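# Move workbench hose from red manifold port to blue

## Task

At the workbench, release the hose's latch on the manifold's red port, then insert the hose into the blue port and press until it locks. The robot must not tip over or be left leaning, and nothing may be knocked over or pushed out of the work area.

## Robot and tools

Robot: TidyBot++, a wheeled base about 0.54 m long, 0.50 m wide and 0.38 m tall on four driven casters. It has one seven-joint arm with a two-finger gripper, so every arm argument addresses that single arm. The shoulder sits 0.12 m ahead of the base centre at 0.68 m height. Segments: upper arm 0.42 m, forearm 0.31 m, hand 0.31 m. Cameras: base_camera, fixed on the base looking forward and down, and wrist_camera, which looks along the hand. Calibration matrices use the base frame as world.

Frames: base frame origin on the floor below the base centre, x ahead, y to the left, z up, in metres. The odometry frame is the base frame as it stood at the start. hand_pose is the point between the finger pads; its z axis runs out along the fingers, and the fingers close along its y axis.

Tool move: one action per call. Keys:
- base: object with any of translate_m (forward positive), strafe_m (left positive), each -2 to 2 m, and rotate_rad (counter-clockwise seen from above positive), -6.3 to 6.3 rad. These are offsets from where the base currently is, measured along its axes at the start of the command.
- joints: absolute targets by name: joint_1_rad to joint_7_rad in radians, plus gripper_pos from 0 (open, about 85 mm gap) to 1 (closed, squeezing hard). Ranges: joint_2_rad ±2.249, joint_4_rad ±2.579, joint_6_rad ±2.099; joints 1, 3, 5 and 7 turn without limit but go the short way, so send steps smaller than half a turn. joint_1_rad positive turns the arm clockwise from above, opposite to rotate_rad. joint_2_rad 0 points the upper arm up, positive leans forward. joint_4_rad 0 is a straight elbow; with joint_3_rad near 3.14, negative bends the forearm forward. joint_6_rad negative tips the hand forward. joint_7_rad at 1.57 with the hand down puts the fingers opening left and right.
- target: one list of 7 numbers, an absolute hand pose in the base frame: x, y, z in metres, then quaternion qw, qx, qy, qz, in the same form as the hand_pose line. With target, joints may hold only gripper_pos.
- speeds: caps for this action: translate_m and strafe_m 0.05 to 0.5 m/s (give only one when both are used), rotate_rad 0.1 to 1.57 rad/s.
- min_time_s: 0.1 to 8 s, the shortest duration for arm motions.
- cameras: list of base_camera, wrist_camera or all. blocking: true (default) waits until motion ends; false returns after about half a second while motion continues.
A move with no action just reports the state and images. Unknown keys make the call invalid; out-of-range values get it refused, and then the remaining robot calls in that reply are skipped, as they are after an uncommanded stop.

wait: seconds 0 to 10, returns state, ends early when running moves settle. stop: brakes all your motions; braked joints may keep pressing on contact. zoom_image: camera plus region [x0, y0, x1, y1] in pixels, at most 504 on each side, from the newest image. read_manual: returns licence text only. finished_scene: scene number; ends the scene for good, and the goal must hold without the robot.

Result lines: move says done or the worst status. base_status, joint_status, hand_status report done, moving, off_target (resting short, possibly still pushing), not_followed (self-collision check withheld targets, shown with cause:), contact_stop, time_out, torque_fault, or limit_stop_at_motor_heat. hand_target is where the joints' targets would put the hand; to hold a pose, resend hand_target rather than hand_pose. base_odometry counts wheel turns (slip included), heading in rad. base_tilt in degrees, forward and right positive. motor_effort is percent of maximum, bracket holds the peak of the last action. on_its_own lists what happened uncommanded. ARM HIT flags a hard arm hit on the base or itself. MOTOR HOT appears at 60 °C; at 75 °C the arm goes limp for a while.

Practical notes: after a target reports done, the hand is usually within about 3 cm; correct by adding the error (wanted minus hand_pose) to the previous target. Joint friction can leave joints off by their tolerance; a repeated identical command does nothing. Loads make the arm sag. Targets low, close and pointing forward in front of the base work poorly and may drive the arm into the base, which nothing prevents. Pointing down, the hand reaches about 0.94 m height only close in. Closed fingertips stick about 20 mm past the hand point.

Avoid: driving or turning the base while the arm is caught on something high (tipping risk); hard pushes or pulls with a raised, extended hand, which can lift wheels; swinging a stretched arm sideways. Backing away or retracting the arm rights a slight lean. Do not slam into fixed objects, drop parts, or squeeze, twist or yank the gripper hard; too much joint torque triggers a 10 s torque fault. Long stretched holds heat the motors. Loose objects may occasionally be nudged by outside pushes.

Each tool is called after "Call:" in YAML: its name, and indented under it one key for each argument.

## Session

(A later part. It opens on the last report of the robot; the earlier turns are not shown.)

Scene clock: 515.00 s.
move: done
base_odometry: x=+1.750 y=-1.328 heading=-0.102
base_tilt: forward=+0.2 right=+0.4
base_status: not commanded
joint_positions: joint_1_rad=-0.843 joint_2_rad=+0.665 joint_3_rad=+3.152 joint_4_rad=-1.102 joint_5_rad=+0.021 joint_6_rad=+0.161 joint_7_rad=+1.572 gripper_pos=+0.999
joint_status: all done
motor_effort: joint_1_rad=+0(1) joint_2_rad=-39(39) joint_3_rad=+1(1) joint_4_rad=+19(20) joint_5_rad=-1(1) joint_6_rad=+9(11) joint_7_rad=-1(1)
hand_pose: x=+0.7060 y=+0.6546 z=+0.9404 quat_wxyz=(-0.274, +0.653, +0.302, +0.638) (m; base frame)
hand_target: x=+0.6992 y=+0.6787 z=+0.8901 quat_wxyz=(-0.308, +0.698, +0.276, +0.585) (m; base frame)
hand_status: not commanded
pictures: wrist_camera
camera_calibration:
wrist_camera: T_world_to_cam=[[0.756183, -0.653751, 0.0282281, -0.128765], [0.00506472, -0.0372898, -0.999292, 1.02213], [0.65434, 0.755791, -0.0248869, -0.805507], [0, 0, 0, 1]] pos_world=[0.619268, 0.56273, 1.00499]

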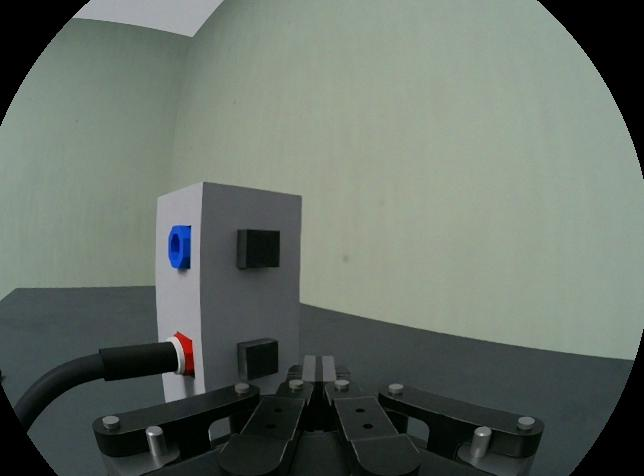

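Call:
move:
  joints: {"joint_1_rad": -0.872, "joint_2_rad": 0.761, "joint_4_rad": -0.986, "joint_6_rad": 0.05}
  min_time_s: 3
  cameras: ["wrist_camera"]

Call:
zoom_image:
  camera: "wrist_camera"
  region: [200, 250, 440, 450]

Scene clock: 539.73 s.
move: done
base_odometry: x=+1.750 y=-1.328 heading=-0.102
base_tilt: forward=+0.2 right=+0.4
base_status: not commanded
joint_positions: joint_1_rad=-0.858 joint_2_rad=+0.704 joint_3_rad=+3.152 joint_4_rad=-1.016 joint_5_rad=+0.020 joint_6_rad=+0.115 joint_7_rad=+1.572 gripper_pos=+0.999
joint_status: all done
motor_effort: joint_1_rad=-1(2) joint_2_rad=-39(40) joint_3_rad=-2(2) joint_4_rad=+20(21) joint_5_rad=-1(1) joint_6_rad=+9(11) joint_7_rad=-1(1)
hand_pose: x=+0.7059 y=+0.6748 z=+0.9451 quat_wxyz=(-0.279, +0.651, +0.306, +0.637) (m; base frame)
hand_target: x=+0.6981 y=+0.6999 z=+0.8923 quat_wxyz=(-0.314, +0.695, +0.282, +0.582) (m; base frame)
hand_status: not commanded
pictures: wrist_camera
camera_calibration:
wrist_camera: T_world_to_cam=[[0.765494, -0.642838, 0.0279106, -0.129293], [0.00625833, -0.0359365, -0.999334, 1.02585], [0.643413, 0.765159, -0.0234861, -0.820521], [0, 0, 0, 1]] pos_world=[0.620487, 0.58158, 1.0095]

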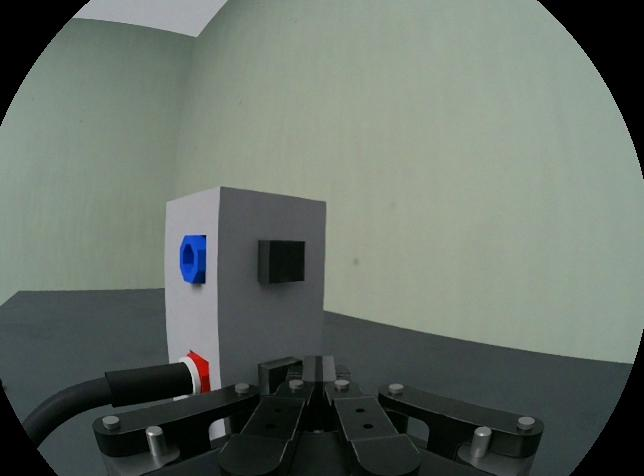

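Scaled by 2.100.

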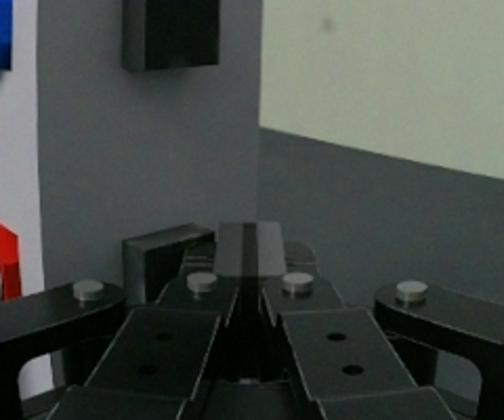

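Call:
move:
  joints: {"joint_1_rad": -0.88, "joint_2_rad": 0.782, "joint_4_rad": -0.95, "joint_6_rad": 0.035}
  min_time_s: 3
  cameras: ["wrist_camera"]

Call:
zoom_image:
  camera: "wrist_camera"
  region: [160, 250, 400, 450]

Scene clock: 553.13 s.
move: done
base_odometry: x=+1.750 y=-1.328 heading=-0.102
base_tilt: forward=+0.2 right=+0.4
base_status: not commanded
joint_positions: joint_1_rad=-0.857 joint_2_rad=+0.712 joint_3_rad=+3.152 joint_4_rad=-0.993 joint_5_rad=+0.018 joint_6_rad=+0.094 joint_7_rad=+1.572 gripper_pos=+0.999
joint_status: all done
motor_effort: joint_1_rad=-6(7) joint_2_rad=-37(40) joint_3_rad=-4(4) joint_4_rad=+20(23) joint_5_rad=+0(1) joint_6_rad=+11(12) joint_7_rad=-1(1)
hand_pose: x=+0.7094 y=+0.6760 z=+0.9462 quat_wxyz=(-0.278, +0.653, +0.306, +0.635) (m; base frame)
hand_target: x=+0.6970 y=+0.7100 z=+0.8908 quat_wxyz=(-0.316, +0.694, +0.285, +0.581) (m; base frame)
hand_status: not commanded
pictures: wrist_camera
camera_calibration:
wrist_camera: T_world_to_cam=[[0.764002, -0.64469, 0.0260035, -0.127078], [0.00110719, -0.038992, -0.999239, 1.03265], [0.645213, 0.763449, -0.0290762, -0.818442], [0, 0, 0, 1]] pos_world=[0.624014, 0.583178, 1.01137]

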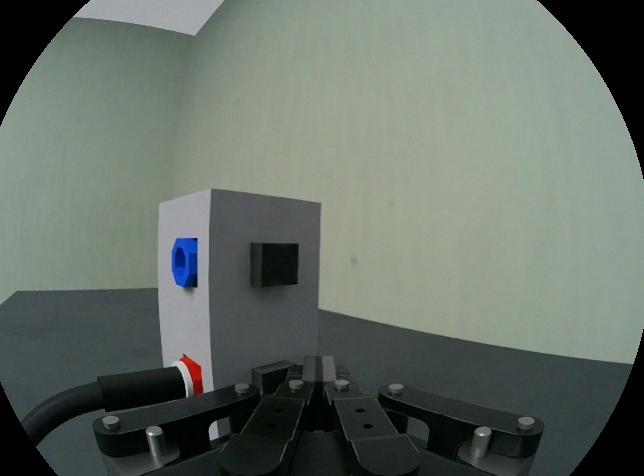

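Scaled by 2.100.

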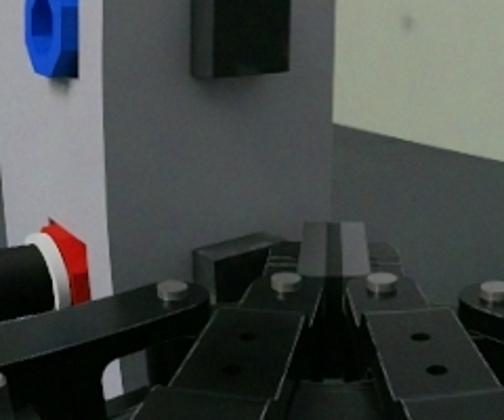

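Call:
move:
  joints: {"joint_1_rad": -0.905}
  min_time_s: 3
  cameras: ["wrist_camera"]

Call:
zoom_image:
  camera: "wrist_camera"
  region: [160, 250, 400, 450]

Scene clock: 565.30 s.
move: off_target
base_odometry: x=+1.750 y=-1.328 heading=-0.102
base_tilt: forward=+0.2 right=+0.4
base_status: not commanded
joint_positions: joint_1_rad=-0.857 joint_2_rad=+0.712 joint_3_rad=+3.152 joint_4_rad=-0.993 joint_5_rad=+0.018 joint_6_rad=+0.094 joint_7_rad=+1.572 gripper_pos=+0.999
joint_status: joint_1_rad off_target (ended at -0.857, target -0.905)
motor_effort: joint_1_rad=-6(7) joint_2_rad=-37(38) joint_3_rad=-4(5) joint_4_rad=+21(22) joint_5_rad=-1(1) joint_6_rad=+11(11) joint_7_rad=-1(1)
hand_pose: x=+0.7093 y=+0.6761 z=+0.9462 quat_wxyz=(-0.278, +0.653, +0.306, +0.635) (m; base frame)
hand_target: x=+0.6791 y=+0.7242 z=+0.8908 quat_wxyz=(-0.323, +0.690, +0.294, +0.577) (m; base frame)
hand_status: not commanded
pictures: wrist_camera
camera_calibration:
wrist_camera: T_world_to_cam=[[0.764093, -0.644582, 0.0259989, -0.127051], [0.00110943, -0.0389886, -0.999239, 1.03265], [0.645105, 0.76354, -0.0290758, -0.81844], [0, 0, 0, 1]] pos_world=[0.623913, 0.583279, 1.01137]

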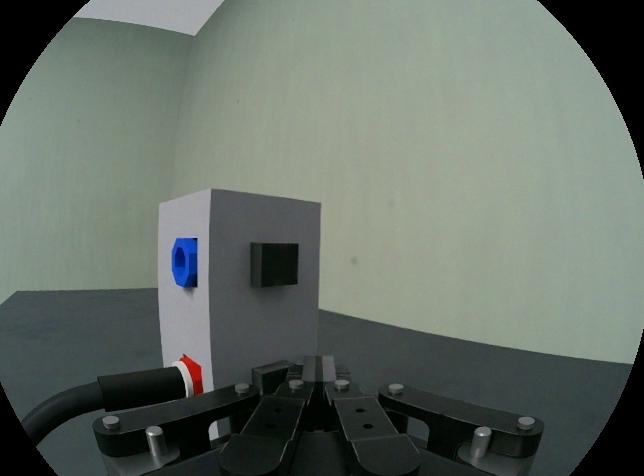

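Scaled by 2.100.

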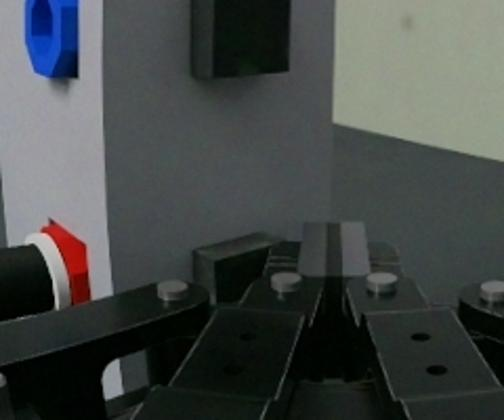

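Call:
move:
  joints: {"joint_1_rad": -0.94}
  min_time_s: 3
  cameras: ["wrist_camera"]

Scene clock: 575.17 s.
move: off_target
base_odometry: x=+1.750 y=-1.327 heading=-0.102
base_tilt: forward=+0.2 right=+0.4
base_status: not commanded
joint_positions: joint_1_rad=-0.858 joint_2_rad=+0.712 joint_3_rad=+3.152 joint_4_rad=-0.992 joint_5_rad=+0.016 joint_6_rad=+0.094 joint_7_rad=+1.572 gripper_pos=+0.999
joint_status: joint_1_rad off_target (ended at -0.858, target -0.940)
motor_effort: joint_1_rad=-10(11) joint_2_rad=-37(38) joint_3_rad=-6(7) joint_4_rad=+20(23) joint_5_rad=+0(1) joint_6_rad=+10(12) joint_7_rad=-1(1)
hand_pose: x=+0.7087 y=+0.6767 z=+0.9462 quat_wxyz=(-0.279, +0.653, +0.305, +0.634) (m; base frame)
hand_target: x=+0.6534 y=+0.7433 z=+0.8908 quat_wxyz=(-0.333, +0.685, +0.306, +0.571) (m; base frame)
hand_status: not commanded
pictures: wrist_camera
camera_calibration:
wrist_camera: T_world_to_cam=[[0.764639, -0.64403, 0.0235108, -0.124635], [-0.000690697, -0.0373003, -0.999304, 1.03287], [0.644459, 0.76409, -0.0289661, -0.818516], [0, 0, 0, 1]] pos_world=[0.623513, 0.583677, 1.01137]

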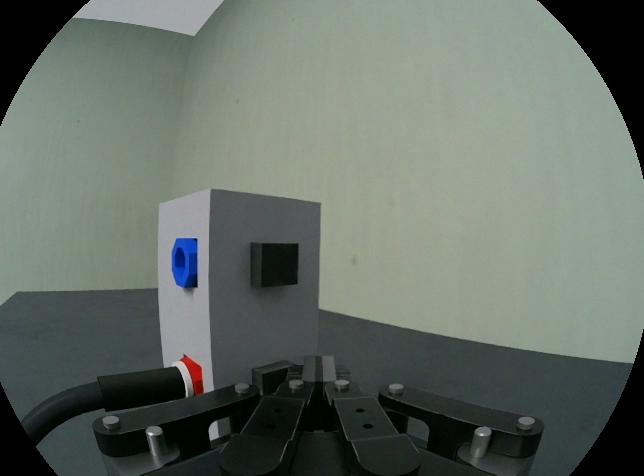

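Call:
move:
  joints: {"joint_1_rad": -0.98, "joint_2_rad": 0.81, "joint_4_rad": -0.9, "joint_6_rad": 0.01}
  min_time_s: 3
  cameras: ["wrist_camera"]

Call:
zoom_image:
  camera: "wrist_camera"
  region: [160, 250, 400, 450]

Scene clock: 586.17 s.
move: off_target
base_odometry: x=+1.750 y=-1.327 heading=-0.103
base_tilt: forward=+0.2 right=+0.4
base_status: not commanded
joint_positions: joint_1_rad=-0.862 joint_2_rad=+0.718 joint_3_rad=+3.152 joint_4_rad=-0.963 joint_5_rad=+0.016 joint_6_rad=+0.054 joint_7_rad=+1.572 gripper_pos=+0.999
joint_status: joint_1_rad off_target (ended at -0.862, target -0.980); joint_4_rad off_target (ended at -0.963, target -0.900); the others done
motor_effort: joint_1_rad=-15(16) joint_2_rad=-33(38) joint_3_rad=-9(10) joint_4_rad=+24(26) joint_5_rad=+0(1) joint_6_rad=+13(14) joint_7_rad=-1(1)
hand_pose: x=+0.7079 y=+0.6809 z=+0.9460 quat_wxyz=(-0.277, +0.658, +0.309, +0.628) (m; base frame)
hand_target: x=+0.6283 y=+0.7718 z=+0.8883 quat_wxyz=(-0.344, +0.680, +0.320, +0.563) (m; base frame)
hand_status: not commanded
pictures: wrist_camera
camera_calibration:
wrist_camera: T_world_to_cam=[[0.766934, -0.641308, 0.0231593, -0.124474], [-0.0118085, -0.0501862, -0.99867, 1.04881], [0.641617, 0.76564, -0.0460624, -0.804179], [0, 0, 0, 1]] pos_world=[0.623824, 0.588522, 1.01326]

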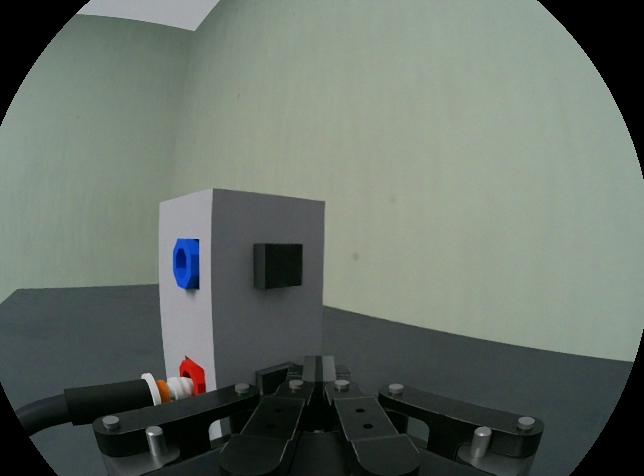

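Scaled by 2.100.

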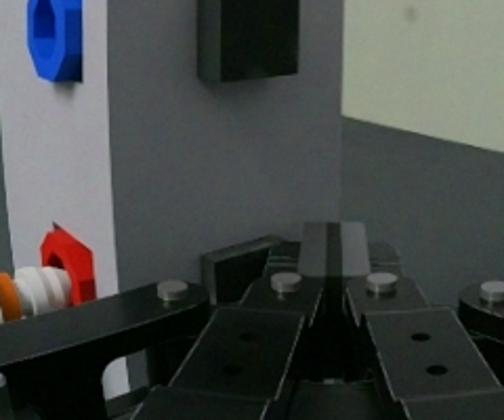

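Call:
move:
  joints: {"joint_1_rad": -0.856, "joint_2_rad": 0.72, "joint_4_rad": -1.072, "joint_6_rad": 0.095}
  min_time_s: 3
  cameras: ["wrist_camera"]

Call:
zoom_image:
  camera: "wrist_camera"
  region: [0, 250, 320, 450]

Scene clock: 594.50 s.
move: done
base_odometry: x=+1.750 y=-1.327 heading=-0.102
base_tilt: forward=+0.2 right=+0.4
base_status: not commanded
joint_positions: joint_1_rad=-0.865 joint_2_rad=+0.714 joint_3_rad=+3.147 joint_4_rad=-1.030 joint_5_rad=+0.016 joint_6_rad=+0.057 joint_7_rad=+1.570 gripper_pos=+0.999
joint_status: all done
motor_effort: joint_1_rad=+1(16) joint_2_rad=-37(41) joint_3_rad=-1(10) joint_4_rad=+18(26) joint_5_rad=-1(1) joint_6_rad=+7(15) joint_7_rad=-1(1)
hand_pose: x=+0.7000 y=+0.6801 z=+0.9093 quat_wxyz=(-0.272, +0.676, +0.318, +0.607) (m; base frame)
hand_target: x=+0.6992 y=+0.6787 z=+0.8901 quat_wxyz=(-0.308, +0.698, +0.276, +0.585) (m; base frame)
hand_status: not commanded
pictures: wrist_camera
camera_calibration:
wrist_camera: T_world_to_cam=[[0.77215, -0.635203, 0.0173631, -0.120556], [-0.0536699, -0.0924191, -0.994273, 1.06611], [0.63317, 0.766795, -0.105453, -0.740995], [0, 0, 0, 1]] pos_world=[0.619481, 0.590142, 0.983957]

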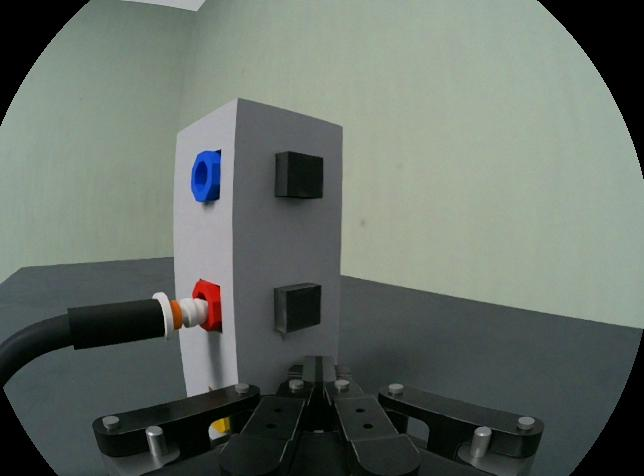

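Scaled by 1.575.

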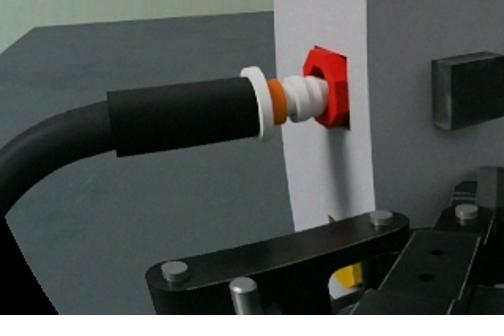

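Call:
move:
  joints: {"joint_1_rad": -0.83, "joint_2_rad": 0.484, "joint_4_rad": -1.46, "joint_6_rad": 0.34}
  min_time_s: 4
  cameras: ["wrist_camera"]

Call:
move:
  joints: {"joint_1_rad": 0.0, "joint_2_rad": -0.136, "joint_3_rad": 3.13, "joint_4_rad": -1.08, "joint_5_rad": -0.03, "joint_6_rad": -1.25, "joint_7_rad": 1.5, "gripper_pos": 0.0}
  min_time_s: 4
  cameras: ["wrist_camera"]

Scene clock: 638.47 s.
move: done
base_odometry: x=+1.750 y=-1.328 heading=-0.102
base_tilt: forward=+0.2 right=+0.4
base_status: not commanded
joint_positions: joint_1_rad=-0.843 joint_2_rad=+0.535 joint_3_rad=+3.147 joint_4_rad=-1.429 joint_5_rad=+0.016 joint_6_rad=+0.279 joint_7_rad=+1.570 gripper_pos=+0.999
joint_status: all done
motor_effort: joint_1_rad=+0(1) joint_2_rad=-34(40) joint_3_rad=+1(2) joint_4_rad=+18(20) joint_5_rad=-1(1) joint_6_rad=+9(11) joint_7_rad=-1(1)
hand_pose: x=+0.6609 y=+0.6077 z=+0.8875 quat_wxyz=(-0.267, +0.679, +0.311, +0.609) (m; base frame)
hand_target: x=+0.6548 y=+0.5934 z=+0.9293 quat_wxyz=(-0.313, +0.672, +0.255, +0.621) (m; base frame)
hand_status: not commanded
pictures: wrist_camera
camera_calibration:
wrist_camera: T_world_to_cam=[[0.759826, -0.649938, 0.0156464, -0.117472], [-0.0556184, -0.0889628, -0.994481, 1.03503], [0.647743, 0.754762, -0.103745, -0.666878], [0, 0, 0, 1]] pos_world=[0.578791, 0.519064, 0.96197]

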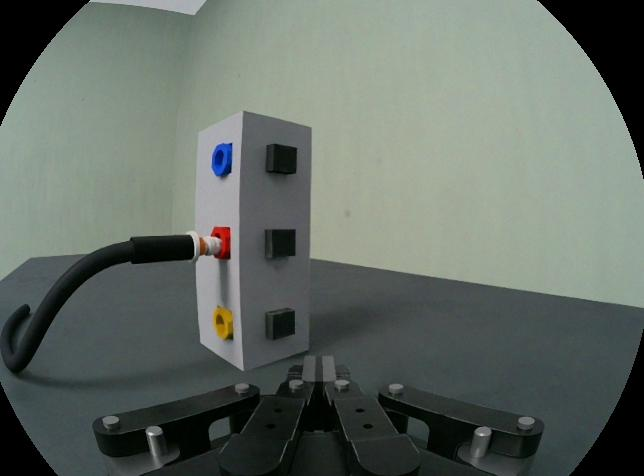

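Scene clock: 643.10 s.
move: done
base_odometry: x=+1.750 y=-1.328 heading=-0.102
base_tilt: forward=+0.2 right=+0.4
base_status: not commanded
joint_positions: joint_1_rad=-0.008 joint_2_rad=-0.113 joint_3_rad=+3.144 joint_4_rad=-1.105 joint_5_rad=+0.016 joint_6_rad=-1.187 joint_7_rad=+1.570 gripper_pos=+0.000
joint_status: all done
motor_effort: joint_1_rad=+0(3) joint_2_rad=-12(36) joint_3_rad=+0(2) joint_4_rad=+16(20) joint_5_rad=+0(2) joint_6_rad=+8(11) joint_7_rad=-1(2)
hand_pose: x=+0.5901 y=-0.0007 z=+1.0944 quat_wxyz=(+0.006, +0.886, +0.001, +0.463) (m; base frame)
hand_target: x=+0.5690 y=+0.0160 z=+1.1015 quat_wxyz=(-0.033, +0.889, -0.024, +0.455) (m; base frame)
hand_status: not commanded
pictures: wrist_camera
camera_calibration:
wrist_camera: T_world_to_cam=[[0.012243, -0.999921, 0.00280712, -0.00739566], [-0.561413, -0.00919694, -0.827485, 1.29847], [0.827445, 0.00855492, -0.561481, 0.254002], [0, 0, 0, 1]] pos_world=[0.518897, 0.00237392, 1.2171]

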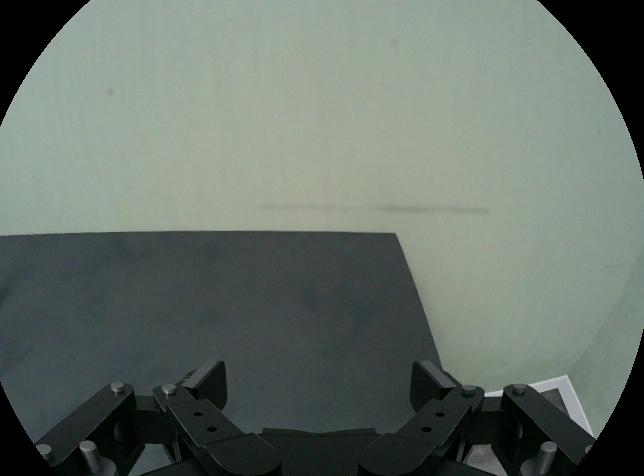

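Call:
move:
  base: {"translate_m": -0.1, "strafe_m": 0.7}
  speeds: {"translate_m": 0.3}
  cameras: ["all"]

Scene clock: 650.23 s.
move: done
base_odometry: x=+1.722 y=-0.621 heading=-0.102
base_tilt: forward=+0.2 right=+0.4
base_status: done
joint_positions: joint_1_rad=-0.006 joint_2_rad=-0.113 joint_3_rad=+3.143 joint_4_rad=-1.105 joint_5_rad=+0.013 joint_6_rad=-1.188 joint_7_rad=+1.570 gripper_pos=+0.000
joint_status: not commanded
motor_effort: joint_1_rad=+1(1) joint_2_rad=-12(14) joint_3_rad=+0(2) joint_4_rad=+16(17) joint_5_rad=-1(1) joint_6_rad=+8(9) joint_7_rad=-1(1)
hand_pose: x=+0.5900 y=-0.0006 z=+1.0942 quat_wxyz=(+0.005, +0.886, +0.001, +0.463) (m; base frame)
hand_target: x=+0.5690 y=+0.0160 z=+1.1015 quat_wxyz=(-0.033, +0.889, -0.024, +0.455) (m; base frame)
hand_status: not commanded
pictures: base_camera, wrist_camera
camera_calibration:
wrist_camera: T_world_to_cam=[[0.012358, -0.999923, 0.000660467, -0.00493751], [-0.56213, -0.00749357, -0.827015, 1.29812], [0.826957, 0.00984896, -0.562179, 0.255127], [0, 0, 0, 1]] pos_world=[0.518795, 0.00227771, 1.217]

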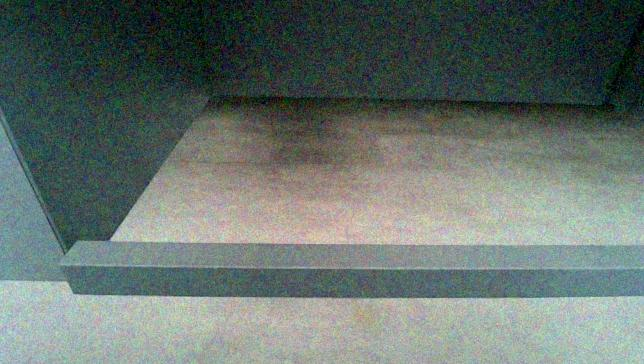

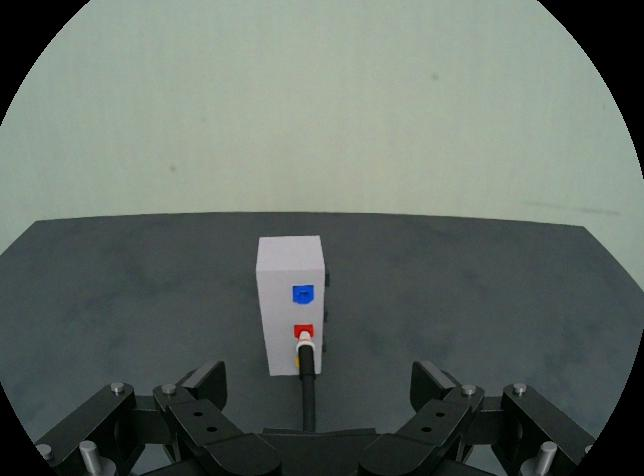

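Call:
zoom_image:
  camera: "wrist_camera"
  region: [240, 270, 370, 440]

Scaled by 2.965.

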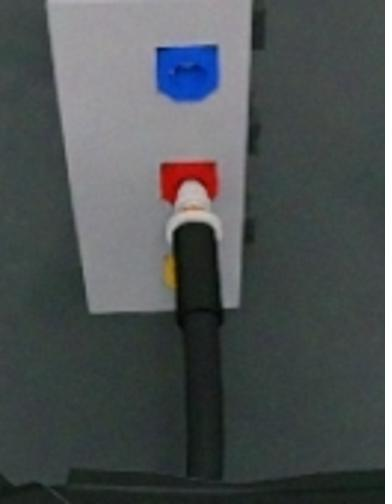

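Call:
move:
  base: {"translate_m": 0.004, "strafe_m": -0.047, "rotate_rad": 0.08}
  speeds: {"translate_m": 0.1}
  cameras: ["all"]

Call:
zoom_image:
  camera: "wrist_camera"
  region: [240, 270, 370, 440]

Scene clock: 684.23 s.
move: done
base_odometry: x=+1.721 y=-0.668 heading=-0.021
base_tilt: forward=+0.2 right=+0.4
base_status: done
joint_positions: joint_1_rad=-0.002 joint_2_rad=-0.113 joint_3_rad=+3.143 joint_4_rad=-1.105 joint_5_rad=+0.011 joint_6_rad=-1.188 joint_7_rad=+1.570 gripper_pos=+0.000
joint_status: not commanded
motor_effort: joint_1_rad=+1(2) joint_2_rad=-12(13) joint_3_rad=+1(2) joint_4_rad=+16(17) joint_5_rad=+0(2) joint_6_rad=+8(9) joint_7_rad=-1(1)
hand_pose: x=+0.5899 y=-0.0016 z=+1.0941 quat_wxyz=(+0.005, +0.886, +0.000, +0.463) (m; base frame)
hand_target: x=+0.5690 y=+0.0160 z=+1.1015 quat_wxyz=(-0.033, +0.889, -0.024, +0.455) (m; base frame)
hand_status: not commanded
pictures: base_camera, wrist_camera
camera_calibration:
wrist_camera: T_world_to_cam=[[0.00997638, -0.999949, -0.00122542, -0.00242089], [-0.56227, -0.0045963, -0.826941, 1.29801], [0.826894, 0.00893889, -0.562287, 0.255246], [0, 0, 0, 1]] pos_world=[0.518797, 0.00126368, 1.2169]

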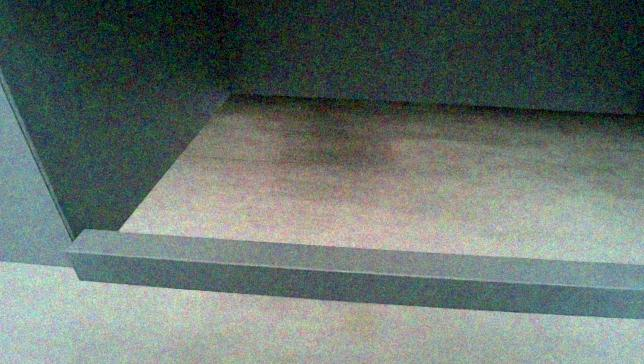

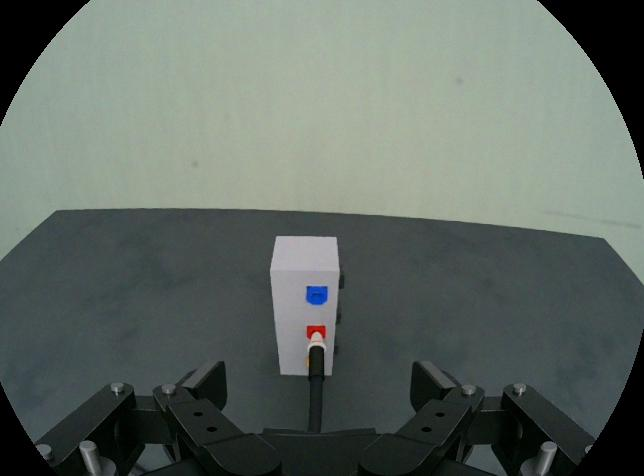

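Scaled by 2.965.

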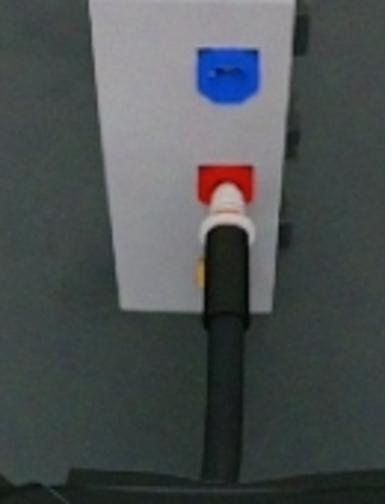

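Call:
move:
  joints: {"joint_1_rad": -0.005, "joint_2_rad": 0.19, "joint_4_rad": -1.01, "joint_6_rad": -1.0}
  min_time_s: 4
  cameras: ["wrist_camera"]

Call:
zoom_image:
  camera: "wrist_camera"
  region: [200, 240, 440, 440]

Scene clock: 704.53 s.
move: done
base_odometry: x=+1.721 y=-0.668 heading=-0.021
base_tilt: forward=+0.2 right=+0.4
base_status: not commanded
joint_positions: joint_1_rad=-0.002 joint_2_rad=+0.153 joint_3_rad=+3.143 joint_4_rad=-1.038 joint_5_rad=+0.011 joint_6_rad=-1.059 joint_7_rad=+1.570 gripper_pos=+0.000
joint_status: all done
motor_effort: joint_1_rad=+0(1) joint_2_rad=-22(23) joint_3_rad=+0(2) joint_4_rad=+17(19) joint_5_rad=-1(1) joint_6_rad=+7(9) joint_7_rad=-1(1)
hand_pose: x=+0.7174 y=-0.0012 z=+1.0183 quat_wxyz=(+0.005, +0.902, +0.000, +0.431) (m; base frame)
hand_target: x=+0.7427 y=+0.0187 z=+1.0259 quat_wxyz=(-0.036, +0.891, -0.026, +0.452) (m; base frame)
hand_status: not commanded
pictures: wrist_camera
camera_calibration:
wrist_camera: T_world_to_cam=[[0.0111885, -0.999937, -0.00107444, -0.00442935], [-0.620023, -0.00609458, -0.78456, 1.30533], [0.784504, 0.00944426, -0.620052, 0.196435], [0, 0, 0, 1]] pos_world=[0.655278, 0.00167116, 1.1459]

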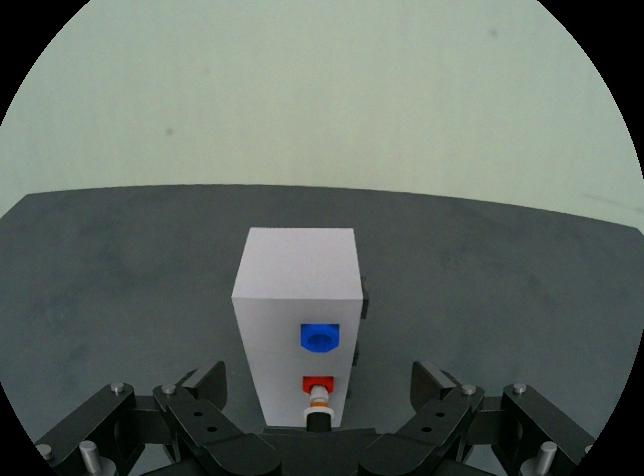

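Scaled by 2.100.

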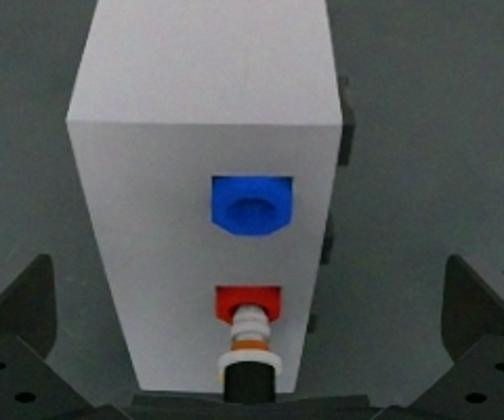

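Call:
move:
  joints: {"joint_2_rad": 0.098, "joint_4_rad": -1.24, "joint_6_rad": -0.862}
  min_time_s: 3
  cameras: ["wrist_camera"]

Call:
zoom_image:
  camera: "wrist_camera"
  region: [200, 240, 440, 440]

Scene clock: 723.93 s.
move: done
base_odometry: x=+1.721 y=-0.668 heading=-0.021
base_tilt: forward=+0.2 right=+0.4
base_status: not commanded
joint_positions: joint_1_rad=-0.002 joint_2_rad=+0.141 joint_3_rad=+3.143 joint_4_rad=-1.209 joint_5_rad=+0.011 joint_6_rad=-0.922 joint_7_rad=+1.570 gripper_pos=+0.000
joint_status: all done
motor_effort: joint_1_rad=+1(1) joint_2_rad=-22(23) joint_3_rad=+0(1) joint_4_rad=+19(20) joint_5_rad=-1(1) joint_6_rad=+8(9) joint_7_rad=-1(1)
hand_pose: x=+0.7228 y=-0.0009 z=+0.9664 quat_wxyz=(+0.005, +0.907, +0.001, +0.421) (m; base frame)
hand_target: x=+0.7174 y=+0.0180 z=+0.9900 quat_wxyz=(-0.035, +0.891, -0.028, +0.452) (m; base frame)
hand_status: not commanded
pictures: wrist_camera
camera_calibration:
wrist_camera: T_world_to_cam=[[0.0126098, -0.99992, -0.000821472, -0.00558487], [-0.636436, -0.0073923, -0.771294, 1.26695], [0.771226, 0.0102486, -0.636478, 0.185506], [0, 0, 0, 1]] pos_world=[0.663335, 0.00188005, 1.09526]

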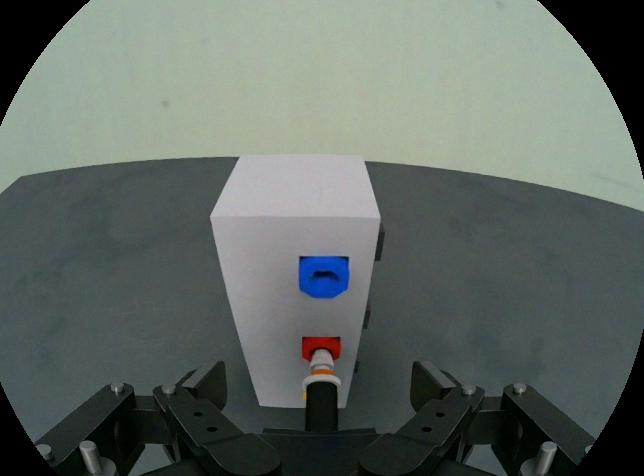

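Scaled by 2.100.

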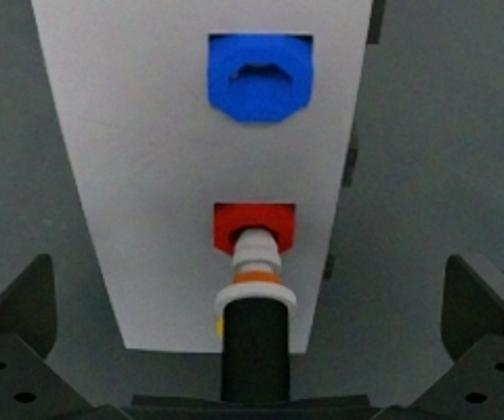

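Call:
move:
  joints: {"joint_1_rad": 0.0, "joint_2_rad": 0.058, "joint_4_rad": -1.362, "joint_6_rad": -0.765}
  min_time_s: 3
  cameras: ["wrist_camera"]

Call:
zoom_image:
  camera: "wrist_camera"
  region: [200, 240, 440, 440]

Scene clock: 739.30 s.
move: done
base_odometry: x=+1.721 y=-0.668 heading=-0.021
base_tilt: forward=+0.2 right=+0.4
base_status: not commanded
joint_positions: joint_1_rad=-0.002 joint_2_rad=+0.101 joint_3_rad=+3.143 joint_4_rad=-1.330 joint_5_rad=+0.011 joint_6_rad=-0.825 joint_7_rad=+1.570 gripper_pos=+0.000
joint_status: all done
motor_effort: joint_1_rad=+0(2) joint_2_rad=-21(22) joint_3_rad=+0(1) joint_4_rad=+19(20) joint_5_rad=-1(1) joint_6_rad=+7(9) joint_7_rad=-1(1)
hand_pose: x=+0.7137 y=-0.0007 z=+0.9475 quat_wxyz=(+0.005, +0.903, +0.002, +0.429) (m; base frame)
hand_target: x=+0.7083 y=+0.0144 z=+0.9698 quat_wxyz=(-0.033, +0.887, -0.031, +0.459) (m; base frame)
hand_status: not commanded
pictures: wrist_camera
camera_calibration:
wrist_camera: T_world_to_cam=[[0.0136681, -0.999906, -0.000429418, -0.00646544], [-0.623678, -0.0081896, -0.781638, 1.24723], [0.781562, 0.0109513, -0.623732, 0.160948], [0, 0, 0, 1]] pos_world=[0.652167, 0.00198688, 1.07527]

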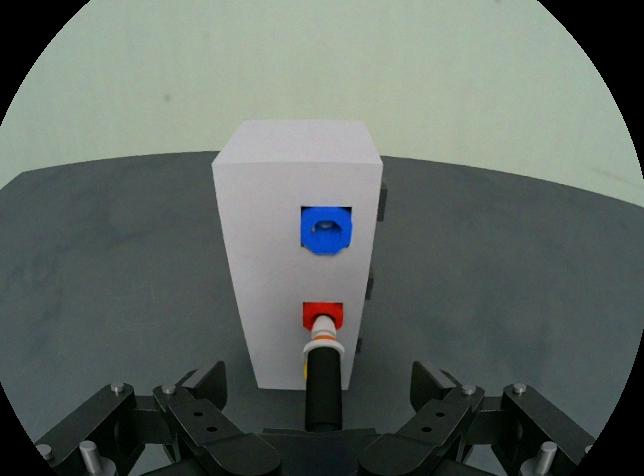

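Scaled by 2.100.

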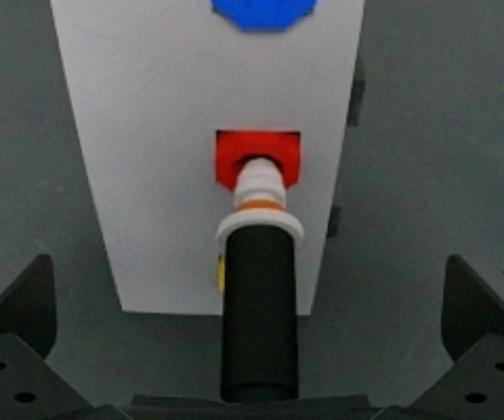

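Call:
move:
  joints: {"joint_1_rad": 0.015}
  min_time_s: 1

Call:
move:
  joints: {"gripper_pos": 0.72}
  cameras: ["wrist_camera"]

Call:
zoom_image:
  camera: "wrist_camera"
  region: [200, 240, 440, 440]

Scene clock: 768.33 s.
move: done
base_odometry: x=+1.721 y=-0.668 heading=-0.021
base_tilt: forward=+0.2 right=+0.4
base_status: not commanded
joint_positions: joint_1_rad=+0.003 joint_2_rad=+0.101 joint_3_rad=+3.143 joint_4_rad=-1.330 joint_5_rad=+0.011 joint_6_rad=-0.824 joint_7_rad=+1.570 gripper_pos=+0.000
joint_status: all done
motor_effort: joint_1_rad=+0(1) joint_2_rad=-21(21) joint_3_rad=+1(1) joint_4_rad=+19(20) joint_5_rad=+0(1) joint_6_rad=+7(8) joint_7_rad=-1(1)
hand_pose: x=+0.7137 y=-0.0033 z=+0.9475 quat_wxyz=(+0.006, +0.903, +0.000, +0.429) (m; base frame)
hand_target: x=+0.7084 y=+0.0056 z=+0.9698 quat_wxyz=(-0.030, +0.887, -0.038, +0.459) (m; base frame)
hand_status: not commanded
pictures: none

Scene clock: 769.27 s.
move: done
base_odometry: x=+1.721 y=-0.668 heading=-0.021
base_tilt: forward=+0.2 right=+0.4
base_status: not commanded
joint_positions: joint_1_rad=+0.003 joint_2_rad=+0.100 joint_3_rad=+3.143 joint_4_rad=-1.330 joint_5_rad=+0.011 joint_6_rad=-0.824 joint_7_rad=+1.570 gripper_pos=+0.720
joint_status: all done
motor_effort: joint_1_rad=+0(1) joint_2_rad=-21(21) joint_3_rad=+0(1) joint_4_rad=+18(20) joint_5_rad=-1(1) joint_6_rad=+8(8) joint_7_rad=-1(1)
hand_pose: x=+0.7137 y=-0.0033 z=+0.9477 quat_wxyz=(+0.006, +0.903, +0.000, +0.429) (m; base frame)
hand_target: x=+0.7084 y=+0.0056 z=+0.9698 quat_wxyz=(-0.030, +0.887, -0.038, +0.459) (m; base frame)
hand_status: not commanded
pictures: wrist_camera
camera_calibration:
wrist_camera: T_world_to_cam=[[0.00940457, -0.999956, -0.00046106, -0.00587892], [-0.623216, -0.00550076, -0.78203, 1.24743], [0.781993, 0.007642, -0.62324, 0.160364], [0, 0, 0, 1]] pos_world=[0.652071, -0.000242332, 1.07547]

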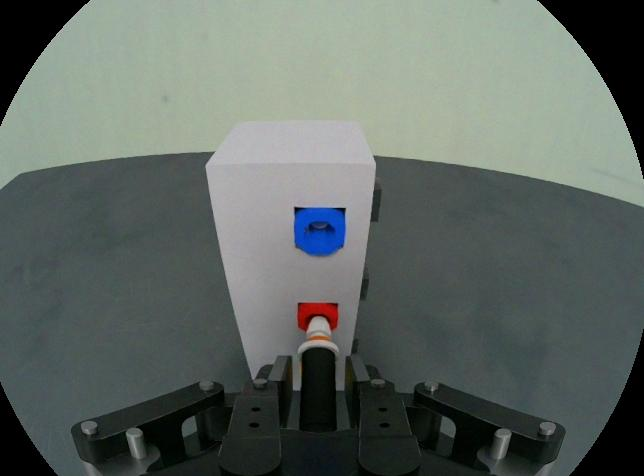

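Scaled by 2.100.

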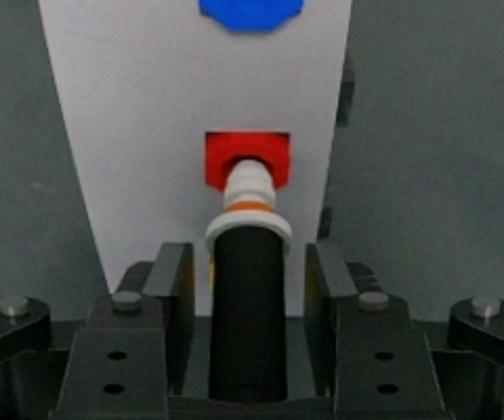

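Call:
move:
  joints: {"gripper_pos": 0.84}
  cameras: ["wrist_camera"]

Call:
zoom_image:
  camera: "wrist_camera"
  region: [200, 240, 440, 440]

Scene clock: 774.53 s.
move: done
base_odometry: x=+1.721 y=-0.668 heading=-0.021
base_tilt: forward=+0.2 right=+0.4
base_status: not commanded
joint_positions: joint_1_rad=+0.003 joint_2_rad=+0.100 joint_3_rad=+3.143 joint_4_rad=-1.330 joint_5_rad=+0.011 joint_6_rad=-0.824 joint_7_rad=+1.570 gripper_pos=+0.835
joint_status: all done
motor_effort: joint_1_rad=+0(1) joint_2_rad=-21(21) joint_3_rad=+0(1) joint_4_rad=+19(19) joint_5_rad=+0(1) joint_6_rad=+7(8) joint_7_rad=-1(1)
hand_pose: x=+0.7137 y=-0.0033 z=+0.9477 quat_wxyz=(+0.006, +0.903, +0.000, +0.429) (m; base frame)
hand_target: x=+0.7084 y=+0.0056 z=+0.9698 quat_wxyz=(-0.030, +0.887, -0.038, +0.459) (m; base frame)
hand_status: not commanded
pictures: wrist_camera
camera_calibration:
wrist_camera: T_world_to_cam=[[0.00940454, -0.999956, -0.000459795, -0.00588021], [-0.623106, -0.00550065, -0.782118, 1.24753], [0.782081, 0.00764196, -0.62313, 0.160251], [0, 0, 0, 1]] pos_world=[0.652071, -0.000242333, 1.07557]

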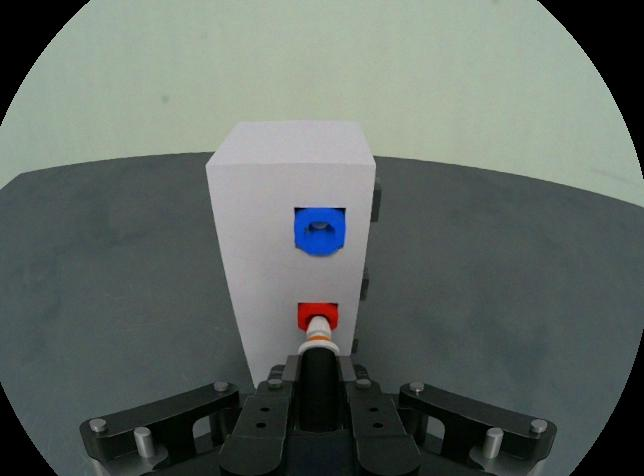

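Scaled by 2.100.

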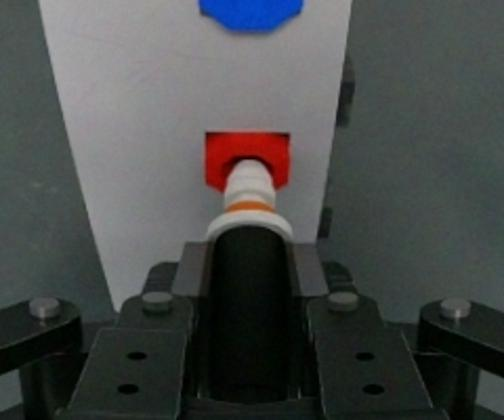

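Call:
move:
  joints: {"gripper_pos": 0.9}
  cameras: ["wrist_camera"]

Call:
zoom_image:
  camera: "wrist_camera"
  region: [200, 240, 440, 440]

Scene clock: 779.20 s.
move: off_target
base_odometry: x=+1.721 y=-0.668 heading=-0.021
base_tilt: forward=+0.2 right=+0.4
base_status: not commanded
joint_positions: joint_1_rad=+0.003 joint_2_rad=+0.100 joint_3_rad=+3.143 joint_4_rad=-1.331 joint_5_rad=+0.011 joint_6_rad=-0.824 joint_7_rad=+1.570 gripper_pos=+0.862
joint_status: gripper_pos off_target (ended at +0.862, target +0.900)
motor_effort: joint_1_rad=+1(1) joint_2_rad=-21(21) joint_3_rad=+1(1) joint_4_rad=+19(19) joint_5_rad=-1(1) joint_6_rad=+8(8) joint_7_rad=-1(1)
hand_pose: x=+0.7135 y=-0.0034 z=+0.9480 quat_wxyz=(+0.006, +0.903, +0.000, +0.429) (m; base frame)
hand_target: x=+0.7084 y=+0.0056 z=+0.9698 quat_wxyz=(-0.030, +0.887, -0.038, +0.459) (m; base frame)
hand_status: not commanded
pictures: wrist_camera
camera_calibration:
wrist_camera: T_world_to_cam=[[0.00926431, -0.999957, -0.000470502, -0.00587532], [-0.622716, -0.00540113, -0.782429, 1.24759], [0.782393, 0.00754165, -0.622739, 0.159989], [0, 0, 0, 1]] pos_world=[0.651773, -0.000343269, 1.07578]

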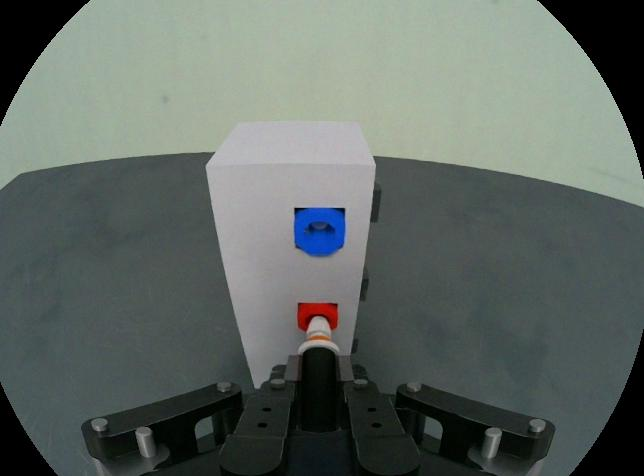

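Scaled by 2.100.

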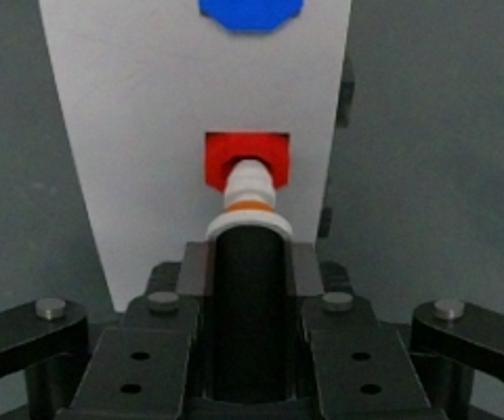

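Call:
move:
  joints: {"gripper_pos": 0.93}

Call:
move:
  joints: {"joint_2_rad": -0.038, "joint_4_rad": -1.464, "joint_6_rad": -0.759}
  min_time_s: 4
  cameras: ["wrist_camera"]

Call:
zoom_image:
  camera: "wrist_camera"
  region: [200, 240, 440, 440]

Scene clock: 790.90 s.
move: off_target
base_odometry: x=+1.721 y=-0.668 heading=-0.021
base_tilt: forward=+0.2 right=+0.4
base_status: not commanded
joint_positions: joint_1_rad=+0.003 joint_2_rad=+0.100 joint_3_rad=+3.143 joint_4_rad=-1.331 joint_5_rad=+0.011 joint_6_rad=-0.824 joint_7_rad=+1.570 gripper_pos=+0.862
joint_status: gripper_pos off_target (ended at +0.862, target +0.930)
motor_effort: joint_1_rad=+1(1) joint_2_rad=-21(21) joint_3_rad=+1(1) joint_4_rad=+18(19) joint_5_rad=-1(1) joint_6_rad=+8(8) joint_7_rad=-1(1)
hand_pose: x=+0.7135 y=-0.0034 z=+0.9480 quat_wxyz=(+0.006, +0.903, +0.000, +0.429) (m; base frame)
hand_target: x=+0.7084 y=+0.0056 z=+0.9698 quat_wxyz=(-0.030, +0.887, -0.038, +0.459) (m; base frame)
hand_status: not commanded
pictures: none

Scene clock: 795.20 s.
move: done
base_odometry: x=+1.721 y=-0.668 heading=-0.021
base_tilt: forward=+0.2 right=+0.4
base_status: not commanded
joint_positions: joint_1_rad=+0.003 joint_2_rad=+0.003 joint_3_rad=+3.143 joint_4_rad=-1.432 joint_5_rad=+0.011 joint_6_rad=-0.819 joint_7_rad=+1.570 gripper_pos=+0.862
joint_status: all done
motor_effort: joint_1_rad=+1(1) joint_2_rad=-18(21) joint_3_rad=+0(1) joint_4_rad=+18(20) joint_5_rad=-1(1) joint_6_rad=+7(9) joint_7_rad=-1(1)
hand_pose: x=+0.6730 y=-0.0034 z=+0.9487 quat_wxyz=(+0.006, +0.903, +0.000, +0.430) (m; base frame)
hand_target: x=+0.6684 y=+0.0060 z=+0.9683 quat_wxyz=(-0.029, +0.887, -0.038, +0.459) (m; base frame)
hand_status: not commanded
pictures: wrist_camera
camera_calibration:
wrist_camera: T_world_to_cam=[[0.00906156, -0.999959, -0.000558183, -0.00528269], [-0.622216, -0.0052015, -0.782828, 1.22304], [0.782793, 0.00744095, -0.622238, 0.191329], [0, 0, 0, 1]] pos_world=[0.611274, -0.000344485, 1.07648]

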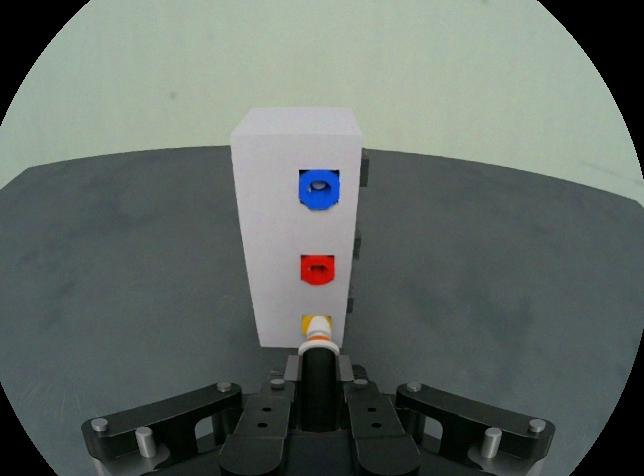

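Scaled by 2.100.

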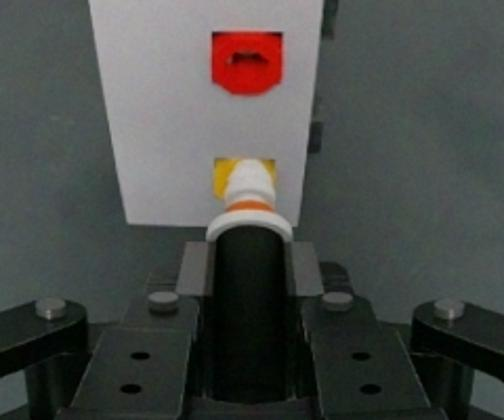

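Call:
move:
  joints: {"joint_2_rad": 0.075, "joint_4_rad": -1.19, "joint_6_rad": -1.065}
  min_time_s: 4
  cameras: ["wrist_camera"]

Call:
zoom_image:
  camera: "wrist_camera"
  region: [200, 240, 440, 440]

Scene clock: 816.70 s.
move: done
base_odometry: x=+1.721 y=-0.668 heading=-0.021
base_tilt: forward=+0.2 right=+0.4
base_status: not commanded
joint_positions: joint_1_rad=+0.003 joint_2_rad=+0.038 joint_3_rad=+3.143 joint_4_rad=-1.220 joint_5_rad=+0.011 joint_6_rad=-1.004 joint_7_rad=+1.570 gripper_pos=+0.862
joint_status: all done
motor_effort: joint_1_rad=+0(1) joint_2_rad=-18(19) joint_3_rad=+0(1) joint_4_rad=+18(20) joint_5_rad=-1(1) joint_6_rad=+7(9) joint_7_rad=-1(1)
hand_pose: x=+0.6741 y=-0.0038 z=+1.0005 quat_wxyz=(+0.006, +0.905, -0.001, +0.426) (m; base frame)
hand_target: x=+0.6760 y=+0.0073 z=+0.9819 quat_wxyz=(-0.029, +0.918, -0.036, +0.394) (m; base frame)
hand_status: not commanded
pictures: wrist_camera
camera_calibration:
wrist_camera: T_world_to_cam=[[0.00703813, -0.999975, -0.00105336, -0.00378544], [-0.628722, -0.00360601, -0.777622, 1.26335], [0.777598, 0.00613527, -0.628732, 0.232722], [0, 0, 0, 1]] pos_world=[0.613359, -0.000657499, 1.12872]

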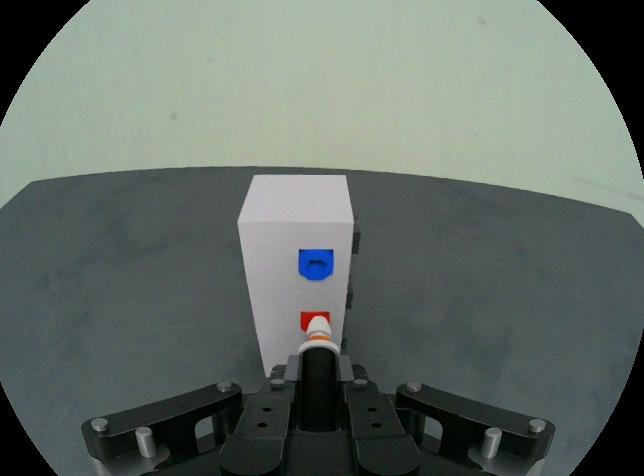

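Scaled by 2.100.

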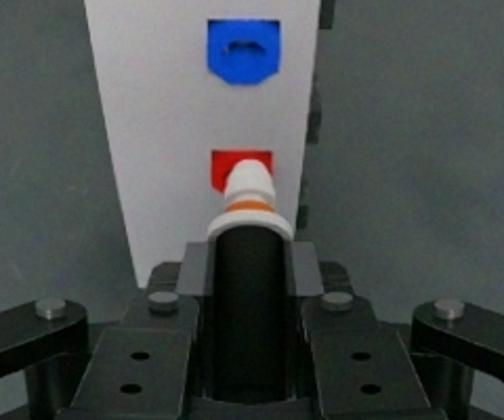

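Call:
move:
  joints: {"joint_2_rad": 0.1, "joint_4_rad": -1.158, "joint_6_rad": -1.066}
  min_time_s: 2
  cameras: ["wrist_camera"]

Call:
zoom_image:
  camera: "wrist_camera"
  region: [240, 240, 400, 370]

Scene clock: 845.73 s.
move: done
base_odometry: x=+1.721 y=-0.668 heading=-0.021
base_tilt: forward=+0.2 right=+0.4
base_status: not commanded
joint_positions: joint_1_rad=+0.003 joint_2_rad=+0.063 joint_3_rad=+3.143 joint_4_rad=-1.189 joint_5_rad=+0.011 joint_6_rad=-1.005 joint_7_rad=+1.570 gripper_pos=+0.862
joint_status: all done
motor_effort: joint_1_rad=+0(1) joint_2_rad=-20(20) joint_3_rad=-1(1) joint_4_rad=+18(20) joint_5_rad=-1(1) joint_6_rad=+8(10) joint_7_rad=-1(1)
hand_pose: x=+0.6847 y=-0.0038 z=+1.0033 quat_wxyz=(+0.006, +0.904, -0.001, +0.428) (m; base frame)
hand_target: x=+0.6870 y=+0.0072 z=+0.9844 quat_wxyz=(-0.029, +0.917, -0.036, +0.397) (m; base frame)
hand_status: not commanded
pictures: wrist_camera
camera_calibration:
wrist_camera: T_world_to_cam=[[0.00704357, -0.999975, -0.00101719, -0.00389692], [-0.624731, -0.00360617, -0.780832, 1.27262], [0.780808, 0.00613531, -0.62474, 0.220031], [0, 0, 0, 1]] pos_world=[0.623269, -0.000657499, 1.13116]

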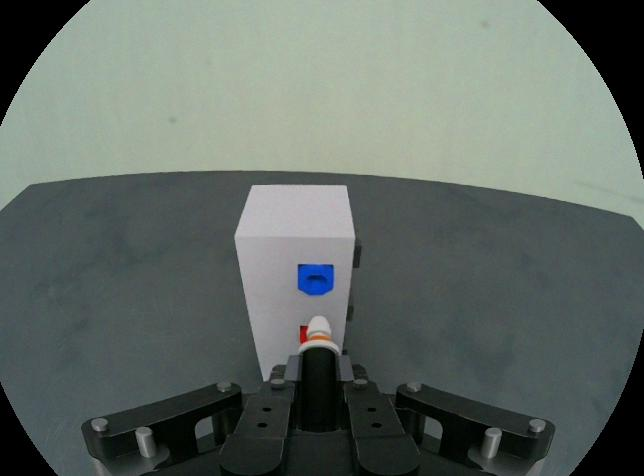

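Scaled by 3.150.

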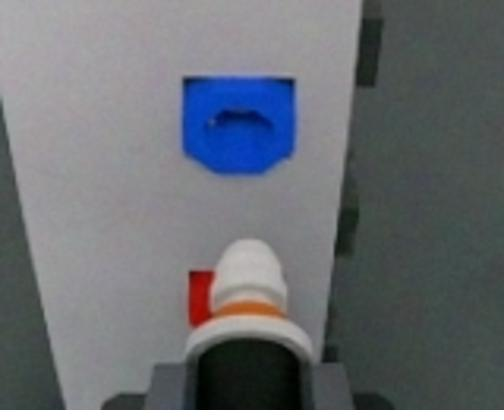

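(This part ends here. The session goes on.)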